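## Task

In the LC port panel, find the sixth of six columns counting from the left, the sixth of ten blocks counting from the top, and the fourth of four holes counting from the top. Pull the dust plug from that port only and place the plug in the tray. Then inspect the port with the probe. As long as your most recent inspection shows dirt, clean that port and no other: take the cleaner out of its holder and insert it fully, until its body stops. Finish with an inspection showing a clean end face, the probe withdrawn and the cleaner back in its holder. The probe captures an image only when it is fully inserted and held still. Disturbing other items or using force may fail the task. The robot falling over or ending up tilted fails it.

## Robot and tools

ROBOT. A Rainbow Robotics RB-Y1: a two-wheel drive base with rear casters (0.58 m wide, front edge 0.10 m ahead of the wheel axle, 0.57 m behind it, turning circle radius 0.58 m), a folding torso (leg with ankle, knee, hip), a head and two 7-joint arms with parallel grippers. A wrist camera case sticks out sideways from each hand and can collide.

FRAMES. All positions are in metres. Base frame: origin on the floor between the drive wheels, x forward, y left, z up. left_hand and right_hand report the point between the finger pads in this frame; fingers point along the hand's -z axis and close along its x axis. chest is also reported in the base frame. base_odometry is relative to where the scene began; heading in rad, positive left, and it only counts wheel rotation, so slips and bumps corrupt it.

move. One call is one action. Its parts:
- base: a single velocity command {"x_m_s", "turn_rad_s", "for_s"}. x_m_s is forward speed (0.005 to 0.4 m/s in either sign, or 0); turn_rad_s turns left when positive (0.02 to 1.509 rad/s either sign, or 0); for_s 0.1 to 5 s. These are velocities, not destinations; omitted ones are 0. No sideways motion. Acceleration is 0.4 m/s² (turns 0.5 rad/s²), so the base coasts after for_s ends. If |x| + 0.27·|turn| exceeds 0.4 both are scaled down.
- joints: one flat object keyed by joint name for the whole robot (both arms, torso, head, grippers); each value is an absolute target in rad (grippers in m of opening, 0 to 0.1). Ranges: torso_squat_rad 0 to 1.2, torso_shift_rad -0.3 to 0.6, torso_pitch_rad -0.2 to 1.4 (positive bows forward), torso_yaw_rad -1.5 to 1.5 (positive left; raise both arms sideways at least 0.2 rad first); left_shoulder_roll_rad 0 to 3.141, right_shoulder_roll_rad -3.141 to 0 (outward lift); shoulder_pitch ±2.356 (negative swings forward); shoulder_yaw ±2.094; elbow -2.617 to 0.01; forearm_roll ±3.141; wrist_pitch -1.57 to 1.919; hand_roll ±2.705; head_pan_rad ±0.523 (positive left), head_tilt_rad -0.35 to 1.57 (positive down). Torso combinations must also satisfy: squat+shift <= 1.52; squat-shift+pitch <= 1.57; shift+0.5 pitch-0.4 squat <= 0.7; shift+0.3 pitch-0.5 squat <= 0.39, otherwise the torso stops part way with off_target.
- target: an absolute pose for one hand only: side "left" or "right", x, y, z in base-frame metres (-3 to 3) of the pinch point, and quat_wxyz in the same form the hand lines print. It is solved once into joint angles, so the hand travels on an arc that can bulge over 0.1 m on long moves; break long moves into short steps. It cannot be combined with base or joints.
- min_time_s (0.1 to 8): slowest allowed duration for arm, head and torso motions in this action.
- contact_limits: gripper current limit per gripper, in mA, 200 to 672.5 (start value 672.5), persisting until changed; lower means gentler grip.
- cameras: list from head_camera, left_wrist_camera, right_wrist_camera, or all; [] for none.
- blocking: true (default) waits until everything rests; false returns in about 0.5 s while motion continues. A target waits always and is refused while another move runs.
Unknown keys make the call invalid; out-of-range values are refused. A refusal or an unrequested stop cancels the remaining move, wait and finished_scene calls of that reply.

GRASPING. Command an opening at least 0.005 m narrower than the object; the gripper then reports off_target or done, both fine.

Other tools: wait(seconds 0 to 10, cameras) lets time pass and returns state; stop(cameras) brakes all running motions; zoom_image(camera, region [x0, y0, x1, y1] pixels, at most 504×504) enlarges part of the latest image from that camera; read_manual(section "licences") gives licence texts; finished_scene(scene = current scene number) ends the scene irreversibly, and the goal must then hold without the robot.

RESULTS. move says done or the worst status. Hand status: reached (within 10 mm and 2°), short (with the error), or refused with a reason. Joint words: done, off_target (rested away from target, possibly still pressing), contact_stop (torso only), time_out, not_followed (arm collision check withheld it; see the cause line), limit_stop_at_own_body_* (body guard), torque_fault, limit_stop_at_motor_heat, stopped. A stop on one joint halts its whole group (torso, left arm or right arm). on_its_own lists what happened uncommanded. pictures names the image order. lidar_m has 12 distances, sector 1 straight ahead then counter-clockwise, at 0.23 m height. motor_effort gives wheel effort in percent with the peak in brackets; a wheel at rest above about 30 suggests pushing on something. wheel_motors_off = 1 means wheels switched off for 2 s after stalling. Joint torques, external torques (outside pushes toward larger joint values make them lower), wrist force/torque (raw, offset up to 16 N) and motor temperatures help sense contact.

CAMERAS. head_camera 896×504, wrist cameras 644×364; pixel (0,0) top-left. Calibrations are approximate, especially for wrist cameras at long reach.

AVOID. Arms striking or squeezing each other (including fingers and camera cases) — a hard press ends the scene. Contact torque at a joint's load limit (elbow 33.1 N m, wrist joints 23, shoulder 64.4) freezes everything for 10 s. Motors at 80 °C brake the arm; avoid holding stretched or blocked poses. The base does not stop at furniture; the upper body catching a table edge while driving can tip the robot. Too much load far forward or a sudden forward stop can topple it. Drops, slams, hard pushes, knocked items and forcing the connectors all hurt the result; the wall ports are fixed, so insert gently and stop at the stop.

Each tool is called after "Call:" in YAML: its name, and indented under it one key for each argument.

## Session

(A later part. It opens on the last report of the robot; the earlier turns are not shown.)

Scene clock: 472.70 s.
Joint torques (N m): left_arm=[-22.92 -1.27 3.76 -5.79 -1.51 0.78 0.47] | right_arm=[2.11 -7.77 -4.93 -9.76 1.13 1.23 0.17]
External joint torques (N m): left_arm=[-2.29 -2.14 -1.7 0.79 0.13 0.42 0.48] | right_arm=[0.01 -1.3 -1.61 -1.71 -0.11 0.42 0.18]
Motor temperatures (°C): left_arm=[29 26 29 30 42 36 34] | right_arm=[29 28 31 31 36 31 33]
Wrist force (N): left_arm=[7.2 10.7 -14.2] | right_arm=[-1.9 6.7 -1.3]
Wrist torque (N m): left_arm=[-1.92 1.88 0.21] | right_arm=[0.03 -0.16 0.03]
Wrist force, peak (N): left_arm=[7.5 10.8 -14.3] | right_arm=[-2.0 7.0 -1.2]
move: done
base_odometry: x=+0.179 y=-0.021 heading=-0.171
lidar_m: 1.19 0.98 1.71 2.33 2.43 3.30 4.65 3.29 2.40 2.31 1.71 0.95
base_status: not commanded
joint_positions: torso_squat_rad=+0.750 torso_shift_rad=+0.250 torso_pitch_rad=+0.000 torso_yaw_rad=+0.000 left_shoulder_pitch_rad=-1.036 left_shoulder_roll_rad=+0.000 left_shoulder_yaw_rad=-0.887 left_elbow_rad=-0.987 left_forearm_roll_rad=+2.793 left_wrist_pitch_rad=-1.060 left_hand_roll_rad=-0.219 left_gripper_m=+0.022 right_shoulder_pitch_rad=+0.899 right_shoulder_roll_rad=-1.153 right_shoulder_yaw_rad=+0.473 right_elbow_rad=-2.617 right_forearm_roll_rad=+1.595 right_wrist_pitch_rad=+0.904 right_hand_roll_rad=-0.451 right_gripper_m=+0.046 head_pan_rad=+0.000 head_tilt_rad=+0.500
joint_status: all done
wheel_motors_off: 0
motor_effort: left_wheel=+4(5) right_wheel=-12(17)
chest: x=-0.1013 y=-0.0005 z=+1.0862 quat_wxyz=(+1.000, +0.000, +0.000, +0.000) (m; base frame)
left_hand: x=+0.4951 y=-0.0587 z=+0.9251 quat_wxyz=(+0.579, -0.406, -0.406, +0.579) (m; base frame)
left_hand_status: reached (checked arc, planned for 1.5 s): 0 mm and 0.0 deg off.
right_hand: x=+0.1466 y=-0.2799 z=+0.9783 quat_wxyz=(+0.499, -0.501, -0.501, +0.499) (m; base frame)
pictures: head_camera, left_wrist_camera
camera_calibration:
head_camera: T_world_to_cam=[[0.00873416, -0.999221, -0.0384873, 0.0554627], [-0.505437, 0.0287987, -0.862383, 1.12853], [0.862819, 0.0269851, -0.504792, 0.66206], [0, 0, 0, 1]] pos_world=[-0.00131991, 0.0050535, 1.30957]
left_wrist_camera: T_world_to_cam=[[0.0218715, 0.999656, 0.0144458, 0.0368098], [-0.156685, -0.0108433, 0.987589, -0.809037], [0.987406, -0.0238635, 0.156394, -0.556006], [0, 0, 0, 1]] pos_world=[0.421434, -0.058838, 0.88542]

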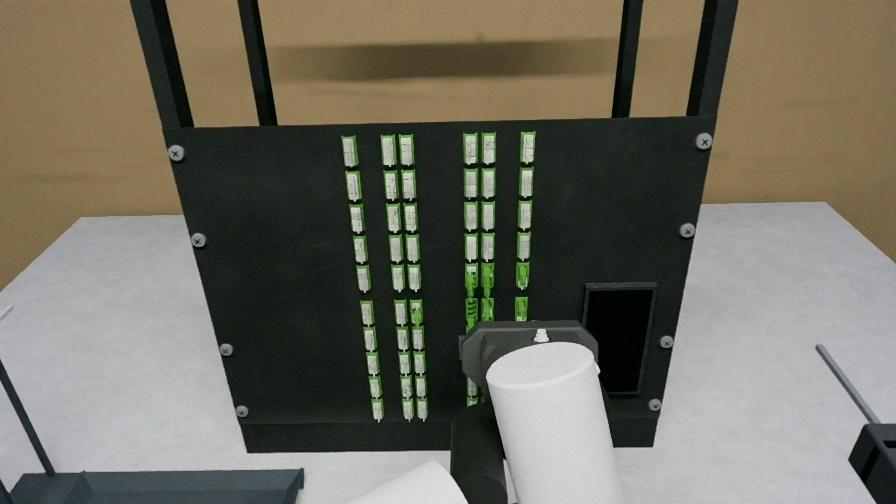

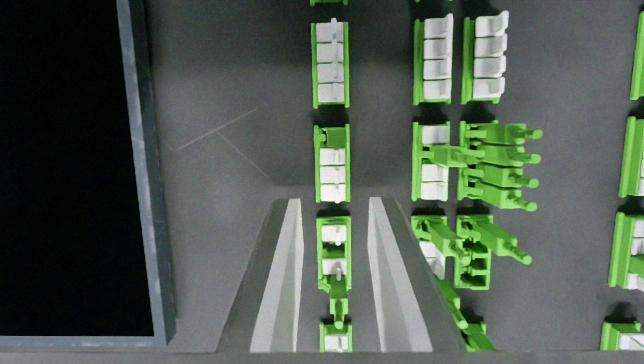

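Call:
move:
  target: {"side":"left","x":0.505,"y":-0.0592,"z":0.926,"quat_wxyz":[0.579,-0.406,-0.406,0.579]}
  min_time_s: 1.5
  cameras: ["left_wrist_camera"]

Call:
zoom_image:
  camera: "left_wrist_camera"
  region: [260, 160, 420, 320]

Call:
move:
  contact_limits: {"left_gripper_m":250}
  joints: {"left_gripper_m":0.012}
  cameras: ["left_wrist_camera"]

Call:
zoom_image:
  camera: "left_wrist_camera"
  region: [260, 160, 420, 320]

Scene clock: 495.10 s.
Joint torques (N m): left_arm=[-23.75 -0.51 3.92 -5.1 -1.59 0.62 0.51] | right_arm=[1.9 -7.79 -4.93 -9.6 1.39 1.23 0.2]
External joint torques (N m): left_arm=[-2.62 -2.21 -1.49 0.93 0.03 0.33 0.53] | right_arm=[-0.21 -1.32 -1.61 -1.55 0.15 0.42 0.21]
Motor temperatures (°C): left_arm=[30 26 28 30 42 36 34] | right_arm=[29 28 31 31 36 30 33]
Wrist force (N): left_arm=[7.5 10.6 -14.2] | right_arm=[-2.1 6.9 -1.2]
Wrist torque (N m): left_arm=[-1.93 1.93 0.20] | right_arm=[-0.01 -0.18 0.03]
Wrist force, peak (N): left_arm=[7.5 10.8 -14.3] | right_arm=[-1.9 7.1 -1.2]
move: done
base_odometry: x=+0.179 y=-0.021 heading=-0.171
lidar_m: 1.19 0.98 1.69 2.33 2.41 3.30 4.66 3.29 2.39 2.30 1.71 0.97
base_status: not commanded
joint_positions: torso_squat_rad=+0.750 torso_shift_rad=+0.250 torso_pitch_rad=+0.000 torso_yaw_rad=+0.000 left_shoulder_pitch_rad=-1.091 left_shoulder_roll_rad=+0.000 left_shoulder_yaw_rad=-0.921 left_elbow_rad=-0.910 left_forearm_roll_rad=+2.837 left_wrist_pitch_rad=-1.023 left_hand_roll_rad=-0.180 left_gripper_m=+0.022 right_shoulder_pitch_rad=+0.899 right_shoulder_roll_rad=-1.153 right_shoulder_yaw_rad=+0.473 right_elbow_rad=-2.617 right_forearm_roll_rad=+1.595 right_wrist_pitch_rad=+0.904 right_hand_roll_rad=-0.451 right_gripper_m=+0.046 head_pan_rad=+0.000 head_tilt_rad=+0.500
joint_status: all done
wheel_motors_off: 0
motor_effort: left_wheel=+3(5) right_wheel=-13(15)
chest: x=-0.1013 y=-0.0005 z=+1.0862 quat_wxyz=(+1.000, +0.000, +0.000, +0.000) (m; base frame)
left_hand: x=+0.5051 y=-0.0587 z=+0.9261 quat_wxyz=(+0.579, -0.406, -0.406, +0.579) (m; base frame)
left_hand_status: reached (checked arc, planned for 1.5 s): 1 mm and 0.0 deg off.
right_hand: x=+0.1466 y=-0.2799 z=+0.9783 quat_wxyz=(+0.499, -0.501, -0.501, +0.499) (m; base frame)
pictures: left_wrist_camera
camera_calibration:
left_wrist_camera: T_world_to_cam=[[0.0221974, 0.999651, 0.0142943, 0.0364657], [-0.15678, -0.0106403, 0.987576, -0.808475], [0.987384, -0.0241627, 0.156489, -0.566241], [0, 0, 0, 1]] pos_world=[0.431535, -0.0587374, 0.88652]

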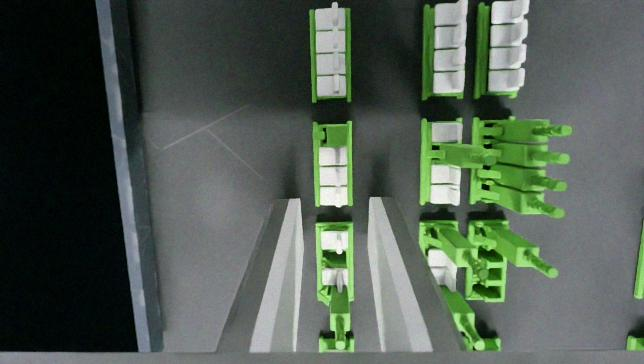

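Scaled by 3.150 from the camera's 644x364 image, which has a finer 828x468 frame.

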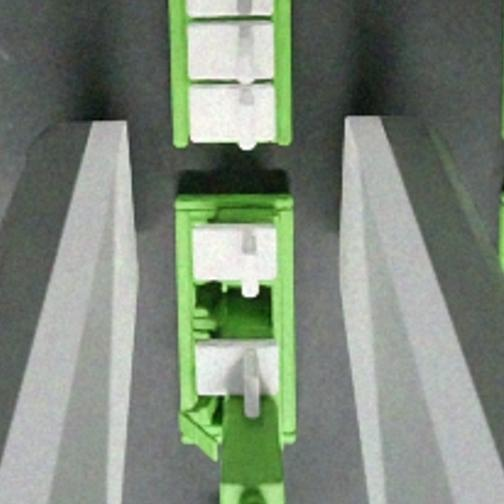

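Scene clock: 495.67 s.
Joint torques (N m): left_arm=[-23.9 -0.19 3.78 -5.13 -1.48 0.76 0.53] | right_arm=[1.85 -8.09 -4.66 -9.54 1.21 1.26 0.46]
External joint torques (N m): left_arm=[-2.77 -1.89 -1.63 0.9 0.14 0.46 0.55] | right_arm=[-0.26 -1.62 -1.34 -1.49 -0.03 0.45 0.47]
Motor temperatures (°C): left_arm=[30 26 28 30 42 36 34] | right_arm=[29 28 31 31 36 30 33]
Wrist force (N): left_arm=[7.5 10.7 -14.2] | right_arm=[-1.7 6.7 -1.3]
Wrist torque (N m): left_arm=[-1.93 1.92 0.20] | right_arm=[0.03 -0.13 0.04]
Wrist force, peak (N): left_arm=[7.5 10.7 -14.3] | right_arm=[-2.3 6.9 -1.4]
move: done
base_odometry: x=+0.179 y=-0.021 heading=-0.171
lidar_m: 1.19 0.96 1.70 2.33 2.43 3.30 4.65 3.30 2.40 2.31 1.71 0.96
base_status: not commanded
joint_positions: torso_squat_rad=+0.750 torso_shift_rad=+0.250 torso_pitch_rad=+0.000 torso_yaw_rad=+0.000 left_shoulder_pitch_rad=-1.091 left_shoulder_roll_rad=+0.000 left_shoulder_yaw_rad=-0.921 left_elbow_rad=-0.910 left_forearm_roll_rad=+2.837 left_wrist_pitch_rad=-1.023 left_hand_roll_rad=-0.180 left_gripper_m=+0.012 right_shoulder_pitch_rad=+0.899 right_shoulder_roll_rad=-1.153 right_shoulder_yaw_rad=+0.473 right_elbow_rad=-2.617 right_forearm_roll_rad=+1.595 right_wrist_pitch_rad=+0.904 right_hand_roll_rad=-0.451 right_gripper_m=+0.046 head_pan_rad=+0.000 head_tilt_rad=+0.500
joint_status: all done
wheel_motors_off: 0
motor_effort: left_wheel=+4(5) right_wheel=-15(16)
contact_limits: left_gripper_m 250 mA
chest: x=-0.1013 y=-0.0005 z=+1.0862 quat_wxyz=(+1.000, +0.000, +0.000, +0.000) (m; base frame)
left_hand: x=+0.5051 y=-0.0587 z=+0.9261 quat_wxyz=(+0.579, -0.406, -0.406, +0.579) (m; base frame)
right_hand: x=+0.1466 y=-0.2799 z=+0.9783 quat_wxyz=(+0.499, -0.501, -0.501, +0.499) (m; base frame)
pictures: left_wrist_camera
camera_calibration:
left_wrist_camera: T_world_to_cam=[[0.0221974, 0.999651, 0.0142943, 0.0364657], [-0.15678, -0.0106403, 0.987576, -0.808475], [0.987384, -0.0241627, 0.156489, -0.566241], [0, 0, 0, 1]] pos_world=[0.431535, -0.0587374, 0.88652]

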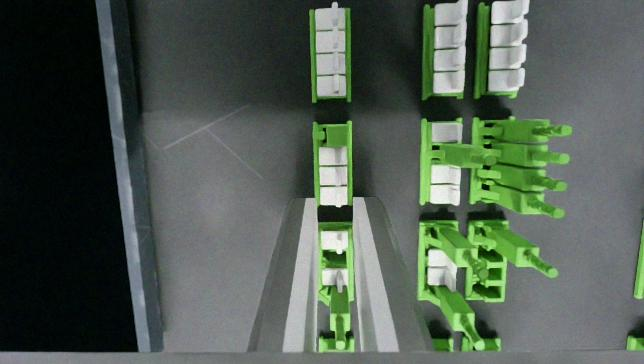

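Scaled by 3.150 from the camera's 644x364 image, which has a finer 828x468 frame.

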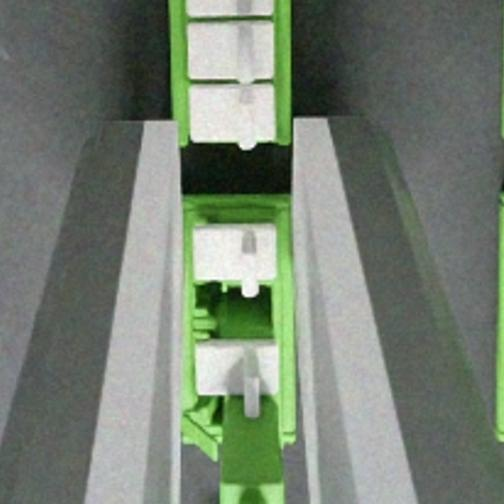

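Call:
move:
  joints: {"left_gripper_m":0.018}
  cameras: []

Call:
move:
  target: {"side":"left","x":0.511,"y":-0.059,"z":0.926,"quat_wxyz":[0.579,-0.406,-0.406,0.579]}
  min_time_s: 1.5
  cameras: []

Call:
move:
  joints: {"left_gripper_m":0.002}
  cameras: ["left_wrist_camera"]

Call:
zoom_image:
  camera: "left_wrist_camera"
  region: [260, 160, 420, 320]

Scene clock: 514.53 s.
Joint torques (N m): left_arm=[-23.76 -0.42 4 -5.02 -1.38 0.58 0.53] | right_arm=[1.98 -7.7 -4.86 -9.69 1.11 1.37 0.26]
External joint torques (N m): left_arm=[-2.62 -2.11 -1.41 1.01 0.24 0.29 0.54] | right_arm=[-0.13 -1.23 -1.54 -1.65 -0.13 0.56 0.27]
Motor temperatures (°C): left_arm=[30 26 28 30 42 36 34] | right_arm=[29 28 31 31 36 30 33]
Wrist force (N): left_arm=[7.4 10.7 -14.1] | right_arm=[-2.0 6.7 -1.2]
Wrist torque (N m): left_arm=[-1.94 1.91 0.20] | right_arm=[0.03 -0.17 0.04]
Wrist force, peak (N): left_arm=[7.6 10.8 -14.4] | right_arm=[-2.1 7.0 -1.2]
move: done
base_odometry: x=+0.179 y=-0.021 heading=-0.171
lidar_m: 1.19 0.97 1.70 2.33 2.43 3.29 4.65 3.28 2.41 2.31 1.71 0.96
base_status: not commanded
joint_positions: torso_squat_rad=+0.750 torso_shift_rad=+0.250 torso_pitch_rad=+0.000 torso_yaw_rad=+0.000 left_shoulder_pitch_rad=-1.091 left_shoulder_roll_rad=+0.000 left_shoulder_yaw_rad=-0.921 left_elbow_rad=-0.910 left_forearm_roll_rad=+2.837 left_wrist_pitch_rad=-1.023 left_hand_roll_rad=-0.180 left_gripper_m=+0.018 right_shoulder_pitch_rad=+0.899 right_shoulder_roll_rad=-1.153 right_shoulder_yaw_rad=+0.473 right_elbow_rad=-2.617 right_forearm_roll_rad=+1.595 right_wrist_pitch_rad=+0.904 right_hand_roll_rad=-0.451 right_gripper_m=+0.046 head_pan_rad=+0.000 head_tilt_rad=+0.500
joint_status: all done
wheel_motors_off: 0
motor_effort: left_wheel=+3(5) right_wheel=-14(15)
contact_limits: left_gripper_m 250 mA
chest: x=-0.1013 y=-0.0005 z=+1.0862 quat_wxyz=(+1.000, +0.000, +0.000, +0.000) (m; base frame)
left_hand: x=+0.5051 y=-0.0587 z=+0.9261 quat_wxyz=(+0.579, -0.406, -0.406, +0.579) (m; base frame)
right_hand: x=+0.1466 y=-0.2799 z=+0.9783 quat_wxyz=(+0.499, -0.501, -0.501, +0.499) (m; base frame)
pictures: none
No camera images: "cameras" was empty.

Scene clock: 516.37 s.
Joint torques (N m): left_arm=[-29.15 8.24 6.33 -1.66 -2.91 4.53 0.15] | right_arm=[1.8 -7.41 -5.24 -9.69 1.39 1.35 0.34]
External joint torques (N m): left_arm=[-7.79 6.14 0.98 4.05 -1.3 4.27 0.16] | right_arm=[-0.29 -0.93 -1.91 -1.65 0.15 0.53 0.35]
Motor temperatures (°C): left_arm=[30 26 28 30 42 36 34] | right_arm=[29 28 31 31 36 30 33]
Wrist force (N): left_arm=[19.1 21.6 40.5] | right_arm=[-2.0 6.5 -1.4]
Wrist torque (N m): left_arm=[-2.11 0.73 0.47] | right_arm=[0.04 -0.16 0.04]
Wrist force, peak (N): left_arm=[19.4 21.5 40.8] | right_arm=[-2.0 7.1 -1.3]
move: done
base_odometry: x=+0.179 y=-0.021 heading=-0.171
lidar_m: 1.20 0.98 1.70 2.33 2.43 3.30 4.66 3.30 2.40 2.31 1.71 0.95
base_status: not commanded
joint_positions: torso_squat_rad=+0.750 torso_shift_rad=+0.249 torso_pitch_rad=-0.001 torso_yaw_rad=+0.000 left_shoulder_pitch_rad=-1.118 left_shoulder_roll_rad=-0.002 left_shoulder_yaw_rad=-0.942 left_elbow_rad=-0.868 left_forearm_roll_rad=+2.862 left_wrist_pitch_rad=-1.000 left_hand_roll_rad=-0.160 left_gripper_m=+0.018 right_shoulder_pitch_rad=+0.899 right_shoulder_roll_rad=-1.153 right_shoulder_yaw_rad=+0.473 right_elbow_rad=-2.617 right_forearm_roll_rad=+1.595 right_wrist_pitch_rad=+0.904 right_hand_roll_rad=-0.451 right_gripper_m=+0.046 head_pan_rad=+0.000 head_tilt_rad=+0.500
joint_status: all done
wheel_motors_off: 0
motor_effort: left_wheel=+9(11) right_wheel=-10(16)
contact_limits: left_gripper_m 250 mA
chest: x=-0.1020 y=-0.0005 z=+1.0862 quat_wxyz=(+1.000, +0.000, -0.001, +0.000) (m; base frame)
left_hand: x=+0.5091 y=-0.0591 z=+0.9263 quat_wxyz=(+0.579, -0.407, -0.405, +0.579) (m; base frame)
left_hand_status: reached (checked arc, planned for 1.5 s): 2 mm and 0.2 deg off.
right_hand: x=+0.1460 y=-0.2799 z=+0.9785 quat_wxyz=(+0.498, -0.501, -0.502, +0.499) (m; base frame)
pictures: none
No camera images: "cameras" was empty.

Scene clock: 517.00 s.
Joint torques (N m): left_arm=[-29.11 7.97 6.82 -2.92 -3.56 4.5 0.15] | right_arm=[1.59 -7.36 -4.71 -9.44 1.26 1.3 0.34]
External joint torques (N m): left_arm=[-7.75 5.87 1.47 2.8 -1.95 4.24 0.16] | right_arm=[-0.5 -0.88 -1.38 -1.39 0.02 0.48 0.35]
Motor temperatures (°C): left_arm=[30 26 28 30 42 36 34] | right_arm=[29 28 31 31 36 30 33]
Wrist force (N): left_arm=[18.3 24.9 36.2] | right_arm=[-1.8 6.9 -1.4]
Wrist torque (N m): left_arm=[-1.98 0.97 0.54] | right_arm=[-0.01 -0.16 0.03]
Wrist force, peak (N): left_arm=[22.8 24.5 41.4] | right_arm=[-2.1 6.9 -1.5]
move: off_target
base_odometry: x=+0.179 y=-0.021 heading=-0.171
lidar_m: 1.19 0.98 1.69 2.32 2.42 3.30 4.66 3.29 2.40 2.30 1.71 0.95
base_status: not commanded
joint_positions: torso_squat_rad=+0.750 torso_shift_rad=+0.249 torso_pitch_rad=-0.001 torso_yaw_rad=+0.000 left_shoulder_pitch_rad=-1.118 left_shoulder_roll_rad=-0.002 left_shoulder_yaw_rad=-0.942 left_elbow_rad=-0.868 left_forearm_roll_rad=+2.862 left_wrist_pitch_rad=-1.000 left_hand_roll_rad=-0.160 left_gripper_m=+0.013 right_shoulder_pitch_rad=+0.899 right_shoulder_roll_rad=-1.153 right_shoulder_yaw_rad=+0.473 right_elbow_rad=-2.617 right_forearm_roll_rad=+1.595 right_wrist_pitch_rad=+0.904 right_hand_roll_rad=-0.451 right_gripper_m=+0.046 head_pan_rad=+0.000 head_tilt_rad=+0.500
joint_status: left_gripper_m off_target (ended at +0.013, target +0.002)
wheel_motors_off: 0
motor_effort: left_wheel=+11(13) right_wheel=-6(10)
contact_limits: left_gripper_m 250 mA
chest: x=-0.1020 y=-0.0004 z=+1.0862 quat_wxyz=(+1.000, +0.000, -0.001, +0.000) (m; base frame)
left_hand: x=+0.5092 y=-0.0589 z=+0.9262 quat_wxyz=(+0.579, -0.407, -0.405, +0.579) (m; base frame)
right_hand: x=+0.1460 y=-0.2798 z=+0.9786 quat_wxyz=(+0.498, -0.501, -0.502, +0.499) (m; base frame)
pictures: left_wrist_camera
camera_calibration:
left_wrist_camera: T_world_to_cam=[[0.0242995, 0.999626, 0.0125815, 0.0371731], [-0.155843, -0.00864365, 0.987744, -0.808389], [0.987483, -0.0259624, 0.155574, -0.569549], [0, 0, 0, 1]] pos_world=[0.435536, -0.0589335, 0.886621]

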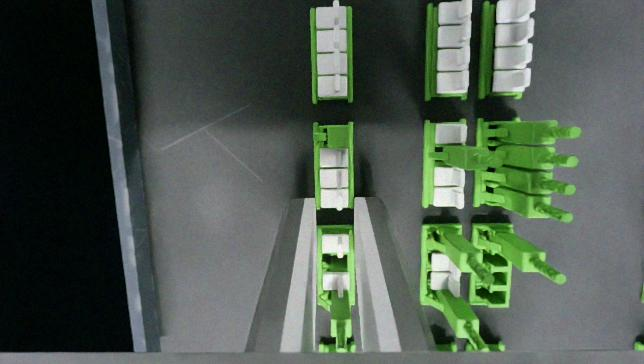

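Scaled by 3.150 from the camera's 644x364 image, which has a finer 828x468 frame.

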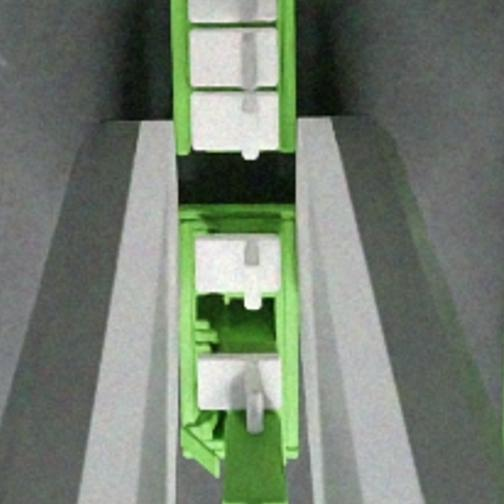

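Call:
move:
  joints: {"left_gripper_m":0.02}
  cameras: []

Call:
move:
  target: {"side":"left","x":0.500,"y":-0.059,"z":0.926,"quat_wxyz":[0.579,-0.406,-0.406,0.579]}
  min_time_s: 1.5
  cameras: []

Call:
move:
  joints: {"left_gripper_m":0.001}
  cameras: ["left_wrist_camera"]

Call:
zoom_image:
  camera: "left_wrist_camera"
  region: [260, 160, 420, 320]

Scene clock: 524.77 s.
Joint torques (N m): left_arm=[-28.14 12.56 7.23 -0.47 -4.17 -0.11 0.15] | right_arm=[2.12 -7.56 -5.09 -9.7 1.29 1.38 0.23]
External joint torques (N m): left_arm=[-6.79 10.47 1.88 5.25 -2.56 -0.38 0.16] | right_arm=[0.02 -1.08 -1.76 -1.65 0.05 0.57 0.24]
Motor temperatures (°C): left_arm=[30 26 28 30 42 36 34] | right_arm=[29 28 31 31 36 30 33]
Wrist force (N): left_arm=[1.2 22.8 15.2] | right_arm=[-1.9 6.8 -1.3]
Wrist torque (N m): left_arm=[-1.82 1.63 0.34] | right_arm=[0.03 -0.16 0.03]
Wrist force, peak (N): left_arm=[18.9 24.5 36.6] | right_arm=[-2.1 7.0 -1.5]
move: done
base_odometry: x=+0.179 y=-0.021 heading=-0.171
lidar_m: 1.20 0.97 1.71 2.33 2.41 3.29 4.66 3.29 2.40 2.30 1.70 0.95
base_status: not commanded
joint_positions: torso_squat_rad=+0.750 torso_shift_rad=+0.249 torso_pitch_rad=-0.001 torso_yaw_rad=+0.000 left_shoulder_pitch_rad=-1.118 left_shoulder_roll_rad=-0.003 left_shoulder_yaw_rad=-0.942 left_elbow_rad=-0.868 left_forearm_roll_rad=+2.862 left_wrist_pitch_rad=-0.999 left_hand_roll_rad=-0.160 left_gripper_m=+0.020 right_shoulder_pitch_rad=+0.899 right_shoulder_roll_rad=-1.153 right_shoulder_yaw_rad=+0.473 right_elbow_rad=-2.617 right_forearm_roll_rad=+1.595 right_wrist_pitch_rad=+0.904 right_hand_roll_rad=-0.451 right_gripper_m=+0.046 head_pan_rad=+0.000 head_tilt_rad=+0.500
joint_status: all done
wheel_motors_off: 0
motor_effort: left_wheel=+10(12) right_wheel=-7(9)
contact_limits: left_gripper_m 250 mA
chest: x=-0.1019 y=-0.0005 z=+1.0862 quat_wxyz=(+1.000, +0.000, -0.001, +0.000) (m; base frame)
left_hand: x=+0.5089 y=-0.0603 z=+0.9263 quat_wxyz=(+0.580, -0.408, -0.404, +0.578) (m; base frame)
right_hand: x=+0.1461 y=-0.2799 z=+0.9785 quat_wxyz=(+0.498, -0.501, -0.502, +0.499) (m; base frame)
pictures: none
No camera images: "cameras" was empty.

Scene clock: 526.60 s.
Joint torques (N m): left_arm=[-20.81 2.66 4.01 -6.13 -1.97 0.16 -0.24] | right_arm=[1.83 -7.61 -4.77 -9.54 1.35 1.33 0.18]
External joint torques (N m): left_arm=[0.22 0.93 -1.74 -0.37 -0.32 -0.11 -0.23] | right_arm=[-0.27 -1.14 -1.45 -1.49 0.11 0.52 0.18]
Motor temperatures (°C): left_arm=[30 26 28 30 42 36 34] | right_arm=[29 28 31 31 36 30 33]
Wrist force (N): left_arm=[7.0 11.0 -14.0] | right_arm=[-1.7 6.4 -1.2]
Wrist torque (N m): left_arm=[-1.97 1.88 0.20] | right_arm=[0.05 -0.13 0.05]
Wrist force, peak (N): left_arm=[1.1 22.8 15.4] | right_arm=[-2.0 6.9 -1.2]
move: done
base_odometry: x=+0.179 y=-0.021 heading=-0.171
lidar_m: 1.19 0.97 1.71 2.33 2.42 3.30 4.65 3.30 2.40 2.31 1.71 0.96
base_status: not commanded
joint_positions: torso_squat_rad=+0.750 torso_shift_rad=+0.250 torso_pitch_rad=+0.000 torso_yaw_rad=+0.000 left_shoulder_pitch_rad=-1.092 left_shoulder_roll_rad=+0.017 left_shoulder_yaw_rad=-0.957 left_elbow_rad=-0.944 left_forearm_roll_rad=+2.859 left_wrist_pitch_rad=-1.050 left_hand_roll_rad=-0.163 left_gripper_m=+0.020 right_shoulder_pitch_rad=+0.899 right_shoulder_roll_rad=-1.153 right_shoulder_yaw_rad=+0.473 right_elbow_rad=-2.617 right_forearm_roll_rad=+1.595 right_wrist_pitch_rad=+0.904 right_hand_roll_rad=-0.451 right_gripper_m=+0.046 head_pan_rad=+0.000 head_tilt_rad=+0.500
joint_status: all done
wheel_motors_off: 0
motor_effort: left_wheel=+8(12) right_wheel=-12(13)
contact_limits: left_gripper_m 250 mA
chest: x=-0.1015 y=-0.0005 z=+1.0862 quat_wxyz=(+1.000, +0.000, +0.000, +0.000) (m; base frame)
left_hand: x=+0.5003 y=-0.0593 z=+0.9259 quat_wxyz=(+0.579, -0.406, -0.406, +0.579) (m; base frame)
left_hand_status: reached (checked arc, planned for 1.5 s): 0 mm and 0.0 deg off.
right_hand: x=+0.1464 y=-0.2799 z=+0.9783 quat_wxyz=(+0.499, -0.501, -0.501, +0.499) (m; base frame)
pictures: none
No camera images: "cameras" was empty.

Scene clock: 527.27 s.
Joint torques (N m): left_arm=[-21.78 0.21 4.14 -6.36 -1.78 1.96 -0.29] | right_arm=[1.47 -7.83 -5.05 -9.74 1.38 1.3 0.3]
External joint torques (N m): left_arm=[-0.75 -1.52 -1.61 -0.59 -0.15 1.7 -0.28] | right_arm=[-0.64 -1.36 -1.73 -1.7 0.14 0.48 0.31]
Motor temperatures (°C): left_arm=[30 26 28 30 42 36 34] | right_arm=[29 28 31 31 36 30 33]
Wrist force (N): left_arm=[14.2 11.3 -5.4] | right_arm=[-1.8 6.8 -1.2]
Wrist torque (N m): left_arm=[-2.00 1.64 0.25] | right_arm=[0.04 -0.12 0.06]
Wrist force, peak (N): left_arm=[15.0 11.9 -7.0] | right_arm=[-1.7 7.2 -1.3]
move: done
base_odometry: x=+0.179 y=-0.021 heading=-0.171
lidar_m: 1.20 0.96 1.71 2.33 2.43 3.30 4.65 3.30 2.40 2.31 1.72 0.96
base_status: not commanded
joint_positions: torso_squat_rad=+0.750 torso_shift_rad=+0.250 torso_pitch_rad=+0.000 torso_yaw_rad=+0.000 left_shoulder_pitch_rad=-1.092 left_shoulder_roll_rad=+0.017 left_shoulder_yaw_rad=-0.957 left_elbow_rad=-0.944 left_forearm_roll_rad=+2.859 left_wrist_pitch_rad=-1.051 left_hand_roll_rad=-0.163 left_gripper_m=+0.002 right_shoulder_pitch_rad=+0.899 right_shoulder_roll_rad=-1.153 right_shoulder_yaw_rad=+0.473 right_elbow_rad=-2.617 right_forearm_roll_rad=+1.595 right_wrist_pitch_rad=+0.904 right_hand_roll_rad=-0.451 right_gripper_m=+0.046 head_pan_rad=+0.000 head_tilt_rad=+0.500
joint_status: all done
wheel_motors_off: 0
motor_effort: left_wheel=+8(9) right_wheel=-10(14)
contact_limits: left_gripper_m 250 mA
chest: x=-0.1015 y=-0.0005 z=+1.0862 quat_wxyz=(+1.000, +0.000, +0.000, +0.000) (m; base frame)
left_hand: x=+0.5005 y=-0.0587 z=+0.9257 quat_wxyz=(+0.579, -0.406, -0.406, +0.579) (m; base frame)
right_hand: x=+0.1465 y=-0.2799 z=+0.9783 quat_wxyz=(+0.499, -0.501, -0.501, +0.499) (m; base frame)
pictures: left_wrist_camera
camera_calibration:
left_wrist_camera: T_world_to_cam=[[0.0209454, 0.999674, 0.0145857, 0.0369559], [-0.156083, -0.0111404, 0.987681, -0.80924], [0.987522, -0.022964, 0.155799, -0.560915], [0, 0, 0, 1]] pos_world=[0.426834, -0.05884, 0.886122]

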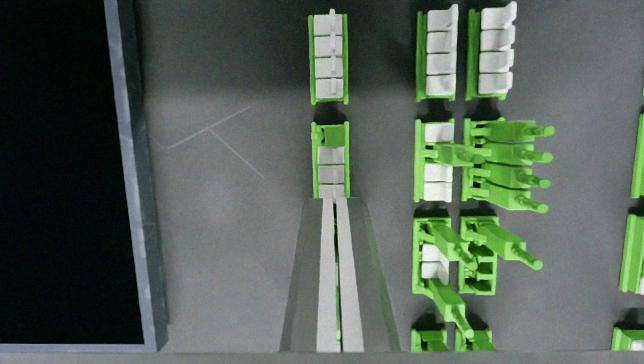

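Scaled by 3.150 from the camera's 644x364 image, which has a finer 828x468 frame.

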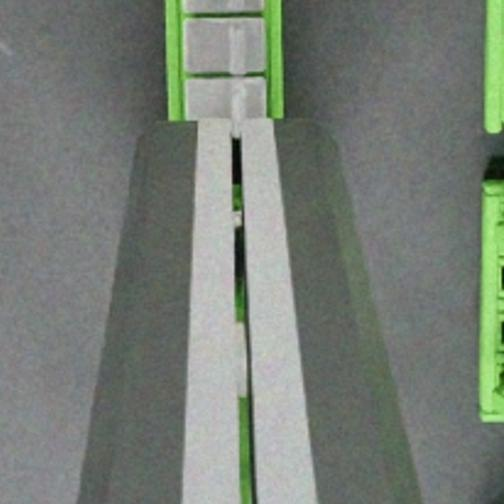

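Call:
move:
  contact_limits: {"left_gripper_m":450}
  joints: {"left_gripper_m":0.0}
  cameras: []

Call:
move:
  target: {"side":"left","x":0.494,"y":-0.058,"z":0.926,"quat_wxyz":[0.579,-0.406,-0.406,0.579]}
  min_time_s: 1.5
  cameras: ["left_wrist_camera"]

Call:
zoom_image:
  camera: "left_wrist_camera"
  region: [260, 160, 420, 320]

Scene clock: 543.30 s.
Joint torques (N m): left_arm=[-21.73 0.14 4.07 -6.39 -1.82 1.87 -0.29] | right_arm=[1.9 -8.1 -4.82 -9.82 1.27 1.13 0.23]
External joint torques (N m): left_arm=[-0.69 -1.59 -1.68 -0.62 -0.17 1.61 -0.28] | right_arm=[-0.2 -1.62 -1.49 -1.78 0.03 0.31 0.24]
Motor temperatures (°C): left_arm=[30 26 28 30 42 36 34] | right_arm=[29 28 31 31 36 30 33]
Wrist force (N): left_arm=[13.6 11.7 -5.3] | right_arm=[-2.1 6.7 -1.3]
Wrist torque (N m): left_arm=[-2.03 1.65 0.24] | right_arm=[0.03 -0.19 0.04]
Wrist force, peak (N): left_arm=[14.1 11.5 -5.4] | right_arm=[-2.0 7.0 -1.3]
move: done
base_odometry: x=+0.179 y=-0.021 heading=-0.171
lidar_m: 1.20 0.98 1.70 2.33 2.42 3.30 4.66 3.29 2.41 2.30 1.72 0.96
base_status: not commanded
joint_positions: torso_squat_rad=+0.750 torso_shift_rad=+0.250 torso_pitch_rad=+0.000 torso_yaw_rad=+0.000 left_shoulder_pitch_rad=-1.092 left_shoulder_roll_rad=+0.017 left_shoulder_yaw_rad=-0.957 left_elbow_rad=-0.944 left_forearm_roll_rad=+2.859 left_wrist_pitch_rad=-1.051 left_hand_roll_rad=-0.163 left_gripper_m=+0.001 right_shoulder_pitch_rad=+0.899 right_shoulder_roll_rad=-1.153 right_shoulder_yaw_rad=+0.473 right_elbow_rad=-2.617 right_forearm_roll_rad=+1.595 right_wrist_pitch_rad=+0.904 right_hand_roll_rad=-0.451 right_gripper_m=+0.046 head_pan_rad=+0.000 head_tilt_rad=+0.500
joint_status: all done
wheel_motors_off: 0
motor_effort: left_wheel=+9(9) right_wheel=-12(14)
contact_limits: left_gripper_m 450 mA
chest: x=-0.1015 y=-0.0005 z=+1.0862 quat_wxyz=(+1.000, +0.000, +0.000, +0.000) (m; base frame)
left_hand: x=+0.5005 y=-0.0587 z=+0.9257 quat_wxyz=(+0.579, -0.406, -0.406, +0.579) (m; base frame)
right_hand: x=+0.1465 y=-0.2799 z=+0.9783 quat_wxyz=(+0.499, -0.501, -0.501, +0.499) (m; base frame)
pictures: none
No camera images: "cameras" was empty.

Scene clock: 545.13 s.
Joint torques (N m): left_arm=[-20.64 1.35 4.63 -6.47 -2.06 0.45 -0.36] | right_arm=[1.58 -7.94 -4.76 -9.74 1.23 1.26 0.25]
External joint torques (N m): left_arm=[0.18 -0.13 -1.36 -0.63 -0.39 0.18 -0.35] | right_arm=[-0.53 -1.47 -1.44 -1.69 -0.01 0.44 0.26]
Motor temperatures (°C): left_arm=[30 26 28 30 42 36 34] | right_arm=[29 28 31 31 36 30 33]
Wrist force (N): left_arm=[8.0 11.3 -14.0] | right_arm=[-2.0 6.6 -1.3]
Wrist torque (N m): left_arm=[-1.97 1.83 0.22] | right_arm=[0.05 -0.18 0.03]
Wrist force, peak (N): left_arm=[11.0 11.9 -18.1] | right_arm=[-2.2 7.0 -1.5]
move: done
base_odometry: x=+0.179 y=-0.021 heading=-0.171
lidar_m: 1.20 0.97 1.69 2.34 2.42 3.30 4.65 3.29 2.39 2.31 1.70 0.95
base_status: not commanded
joint_positions: torso_squat_rad=+0.750 torso_shift_rad=+0.250 torso_pitch_rad=+0.000 torso_yaw_rad=+0.000 left_shoulder_pitch_rad=-1.073 left_shoulder_roll_rad=+0.030 left_shoulder_yaw_rad=-0.962 left_elbow_rad=-0.994 left_forearm_roll_rad=+2.855 left_wrist_pitch_rad=-1.081 left_hand_roll_rad=-0.169 left_gripper_m=+0.001 right_shoulder_pitch_rad=+0.899 right_shoulder_roll_rad=-1.153 right_shoulder_yaw_rad=+0.473 right_elbow_rad=-2.617 right_forearm_roll_rad=+1.595 right_wrist_pitch_rad=+0.904 right_hand_roll_rad=-0.451 right_gripper_m=+0.046 head_pan_rad=+0.000 head_tilt_rad=+0.500
joint_status: all done
wheel_motors_off: 0
motor_effort: left_wheel=+7(9) right_wheel=-13(15)
contact_limits: left_gripper_m 450 mA
chest: x=-0.1014 y=-0.0005 z=+1.0862 quat_wxyz=(+1.000, +0.000, +0.000, +0.000) (m; base frame)
left_hand: x=+0.4946 y=-0.0582 z=+0.9259 quat_wxyz=(+0.579, -0.406, -0.406, +0.579) (m; base frame)
left_hand_status: reached (checked arc, planned for 1.5 s): 1 mm and 0.1 deg off.
right_hand: x=+0.1465 y=-0.2799 z=+0.9783 quat_wxyz=(+0.499, -0.501, -0.501, +0.499) (m; base frame)
pictures: left_wrist_camera
camera_calibration:
left_wrist_camera: T_world_to_cam=[[0.0205424, 0.999683, 0.0145351, 0.0367927], [-0.156469, -0.0111444, 0.98762, -0.810135], [0.987469, -0.0225624, 0.156191, -0.55541], [0, 0, 0, 1]] pos_world=[0.420933, -0.0583409, 0.886321]

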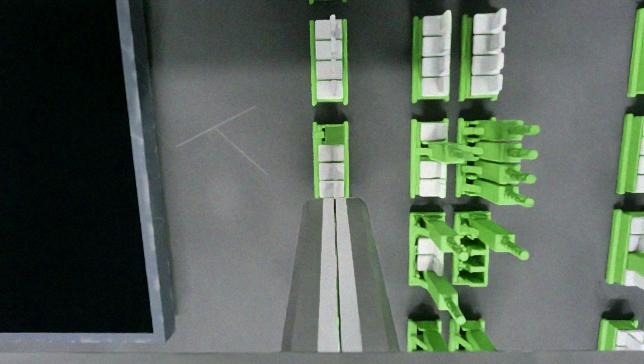

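Scaled by 3.150 from the camera's 644x364 image, which has a finer 828x468 frame.

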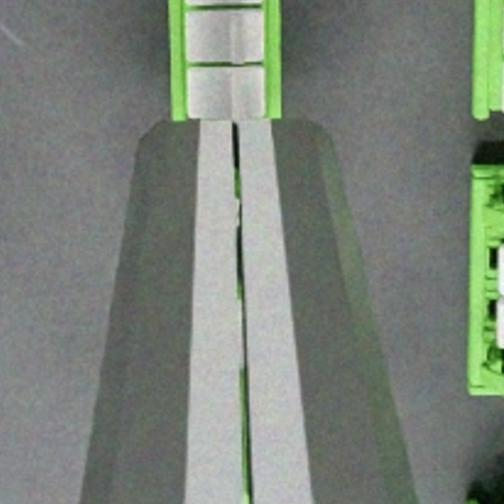

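Call:
move:
  joints: {"left_gripper_m":0.02}
  contact_limits: {"left_gripper_m":300}
  cameras: ["left_wrist_camera"]

Call:
zoom_image:
  camera: "left_wrist_camera"
  region: [260, 160, 420, 320]

Call:
move:
  target: {"side":"left","x":0.5045,"y":-0.0585,"z":0.926,"quat_wxyz":[0.579,-0.406,-0.406,0.579]}
  min_time_s: 1.5
  cameras: []

Call:
move:
  joints: {"left_gripper_m":0.001}
  cameras: ["left_wrist_camera"]

Scene clock: 554.53 s.
Joint torques (N m): left_arm=[-20.81 1.25 4.38 -6.17 -2.07 0.5 -0.26] | right_arm=[1.37 -7.98 -4.89 -9.56 1.25 1.38 0.33]
External joint torques (N m): left_arm=[0.01 -0.23 -1.61 -0.33 -0.4 0.23 -0.25] | right_arm=[-0.73 -1.51 -1.57 -1.52 0.01 0.56 0.34]
Motor temperatures (°C): left_arm=[30 26 28 30 42 36 34] | right_arm=[29 28 31 31 36 30 33]
Wrist force (N): left_arm=[7.1 11.2 -13.8] | right_arm=[-2.0 6.7 -1.2]
Wrist torque (N m): left_arm=[-2.00 1.89 0.21] | right_arm=[0.04 -0.18 0.03]
Wrist force, peak (N): left_arm=[8.1 11.4 -14.5] | right_arm=[-1.7 7.1 -1.3]
move: done
base_odometry: x=+0.179 y=-0.021 heading=-0.171
lidar_m: 1.19 0.97 1.70 2.33 2.42 3.30 4.65 3.30 2.39 2.30 1.71 0.95
base_status: not commanded
joint_positions: torso_squat_rad=+0.750 torso_shift_rad=+0.250 torso_pitch_rad=+0.000 torso_yaw_rad=+0.000 left_shoulder_pitch_rad=-1.073 left_shoulder_roll_rad=+0.030 left_shoulder_yaw_rad=-0.962 left_elbow_rad=-0.994 left_forearm_roll_rad=+2.855 left_wrist_pitch_rad=-1.081 left_hand_roll_rad=-0.169 left_gripper_m=+0.020 right_shoulder_pitch_rad=+0.899 right_shoulder_roll_rad=-1.153 right_shoulder_yaw_rad=+0.473 right_elbow_rad=-2.617 right_forearm_roll_rad=+1.595 right_wrist_pitch_rad=+0.904 right_hand_roll_rad=-0.451 right_gripper_m=+0.046 head_pan_rad=+0.000 head_tilt_rad=+0.500
joint_status: all done
wheel_motors_off: 0
motor_effort: left_wheel=+7(9) right_wheel=-14(16)
contact_limits: left_gripper_m 300 mA
chest: x=-0.1014 y=-0.0005 z=+1.0862 quat_wxyz=(+1.000, +0.000, +0.000, +0.000) (m; base frame)
left_hand: x=+0.4946 y=-0.0582 z=+0.9259 quat_wxyz=(+0.579, -0.406, -0.406, +0.579) (m; base frame)
right_hand: x=+0.1465 y=-0.2799 z=+0.9783 quat_wxyz=(+0.499, -0.501, -0.501, +0.499) (m; base frame)
pictures: left_wrist_camera
camera_calibration:
left_wrist_camera: T_world_to_cam=[[0.0206553, 0.999682, 0.014451, 0.0369193], [-0.156565, -0.0110416, 0.987606, -0.810077], [0.987452, -0.0226618, 0.156287, -0.555496], [0, 0, 0, 1]] pos_world=[0.420934, -0.0584407, 0.88632]

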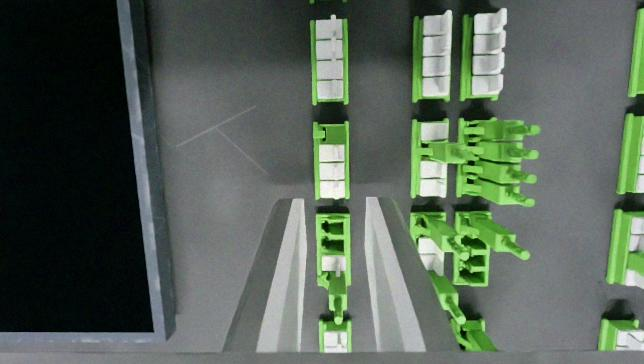

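Scaled by 3.150 from the camera's 644x364 image, which has a finer 828x468 frame.

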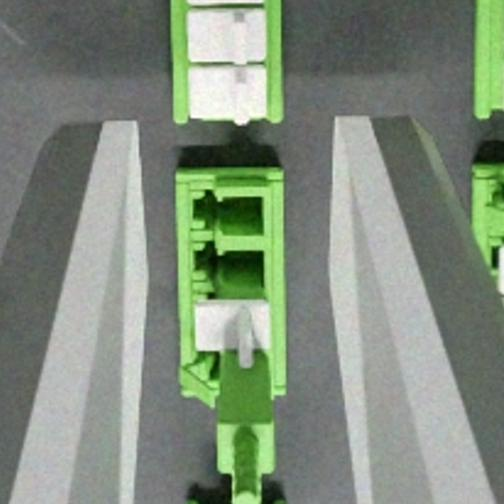

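Scene clock: 556.37 s.
Joint torques (N m): left_arm=[-23.45 -0.49 6.7 -4.76 -1.35 0.61 0.47] | right_arm=[1.26 -7.92 -4.89 -9.57 1.29 1.26 0.3]
External joint torques (N m): left_arm=[-2.27 -2.39 1.08 0.96 0.28 0.35 0.49] | right_arm=[-0.85 -1.45 -1.57 -1.52 0.05 0.45 0.31]
Motor temperatures (°C): left_arm=[30 26 28 30 42 36 34] | right_arm=[29 28 31 31 36 30 33]
Wrist force (N): left_arm=[7.1 11.1 -13.9] | right_arm=[-1.8 6.7 -1.4]
Wrist torque (N m): left_arm=[-1.98 1.87 0.20] | right_arm=[0.03 -0.12 0.04]
Wrist force, peak (N): left_arm=[7.2 11.2 -14.1] | right_arm=[-2.1 6.9 -1.6]
move: done
base_odometry: x=+0.179 y=-0.021 heading=-0.171
lidar_m: 1.19 0.98 1.69 2.32 2.42 3.30 4.66 3.27 2.40 2.29 1.72 0.97
base_status: not commanded
joint_positions: torso_squat_rad=+0.750 torso_shift_rad=+0.250 torso_pitch_rad=+0.000 torso_yaw_rad=+0.000 left_shoulder_pitch_rad=-1.103 left_shoulder_roll_rad=+0.012 left_shoulder_yaw_rad=-0.953 left_elbow_rad=-0.916 left_forearm_roll_rad=+2.862 left_wrist_pitch_rad=-1.032 left_hand_roll_rad=-0.161 left_gripper_m=+0.020 right_shoulder_pitch_rad=+0.899 right_shoulder_roll_rad=-1.153 right_shoulder_yaw_rad=+0.473 right_elbow_rad=-2.617 right_forearm_roll_rad=+1.595 right_wrist_pitch_rad=+0.904 right_hand_roll_rad=-0.451 right_gripper_m=+0.046 head_pan_rad=+0.000 head_tilt_rad=+0.500
joint_status: all done
wheel_motors_off: 0
motor_effort: left_wheel=+7(9) right_wheel=-13(14)
contact_limits: left_gripper_m 300 mA
chest: x=-0.1014 y=-0.0005 z=+1.0862 quat_wxyz=(+1.000, +0.000, +0.000, +0.000) (m; base frame)
left_hand: x=+0.5045 y=-0.0583 z=+0.9259 quat_wxyz=(+0.579, -0.406, -0.406, +0.579) (m; base frame)
left_hand_status: reached (checked arc, planned for 1.5 s): 0 mm and 0.0 deg off.
right_hand: x=+0.1465 y=-0.2799 z=+0.9783 quat_wxyz=(+0.499, -0.501, -0.501, +0.499) (m; base frame)
pictures: none
No camera images: "cameras" was empty.

Scene clock: 557.03 s.
Joint torques (N m): left_arm=[-23.59 -0.99 6.12 -6.54 -1.49 1.65 0.47] | right_arm=[1.88 -7.95 -4.9 -9.57 1.28 1.29 0.27]
External joint torques (N m): left_arm=[-2.41 -2.89 0.51 -0.82 0.14 1.4 0.48] | right_arm=[-0.23 -1.48 -1.58 -1.52 0.05 0.47 0.28]
Motor temperatures (°C): left_arm=[30 26 28 30 42 36 34] | right_arm=[29 28 31 31 36 30 33]
Wrist force (N): left_arm=[12.4 11.0 -10.4] | right_arm=[-1.8 6.7 -1.2]
Wrist torque (N m): left_arm=[-2.00 1.71 0.22] | right_arm=[0.01 -0.16 0.05]
Wrist force, peak (N): left_arm=[13.7 11.4 -11.8] | right_arm=[-2.0 6.9 -1.5]
move: off_target
base_odometry: x=+0.179 y=-0.021 heading=-0.171
lidar_m: 1.19 0.96 1.71 2.33 2.44 3.31 4.65 3.30 2.41 2.31 1.71 0.96
base_status: not commanded
joint_positions: torso_squat_rad=+0.750 torso_shift_rad=+0.250 torso_pitch_rad=+0.000 torso_yaw_rad=+0.000 left_shoulder_pitch_rad=-1.103 left_shoulder_roll_rad=+0.012 left_shoulder_yaw_rad=-0.953 left_elbow_rad=-0.915 left_forearm_roll_rad=+2.862 left_wrist_pitch_rad=-1.032 left_hand_roll_rad=-0.161 left_gripper_m=+0.006 right_shoulder_pitch_rad=+0.899 right_shoulder_roll_rad=-1.153 right_shoulder_yaw_rad=+0.473 right_elbow_rad=-2.617 right_forearm_roll_rad=+1.595 right_wrist_pitch_rad=+0.904 right_hand_roll_rad=-0.451 right_gripper_m=+0.046 head_pan_rad=+0.000 head_tilt_rad=+0.500
joint_status: left_gripper_m off_target (ended at +0.006, target +0.001)
wheel_motors_off: 0
motor_effort: left_wheel=+7(9) right_wheel=-12(14)
contact_limits: left_gripper_m 300 mA
chest: x=-0.1014 y=-0.0005 z=+1.0862 quat_wxyz=(+1.000, +0.000, +0.000, +0.000) (m; base frame)
left_hand: x=+0.5046 y=-0.0580 z=+0.9258 quat_wxyz=(+0.579, -0.406, -0.406, +0.579) (m; base frame)
right_hand: x=+0.1465 y=-0.2799 z=+0.9783 quat_wxyz=(+0.499, -0.501, -0.501, +0.499) (m; base frame)
pictures: left_wrist_camera
camera_calibration:
left_wrist_camera: T_world_to_cam=[[0.0213212, 0.999655, 0.0153664, 0.0352128], [-0.156499, -0.0118433, 0.987607, -0.808485], [0.987448, -0.0234618, 0.156193, -0.565308], [0, 0, 0, 1]] pos_world=[0.430934, -0.0580389, 0.886221]

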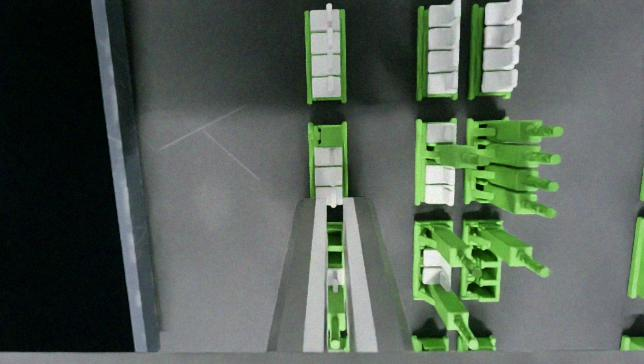

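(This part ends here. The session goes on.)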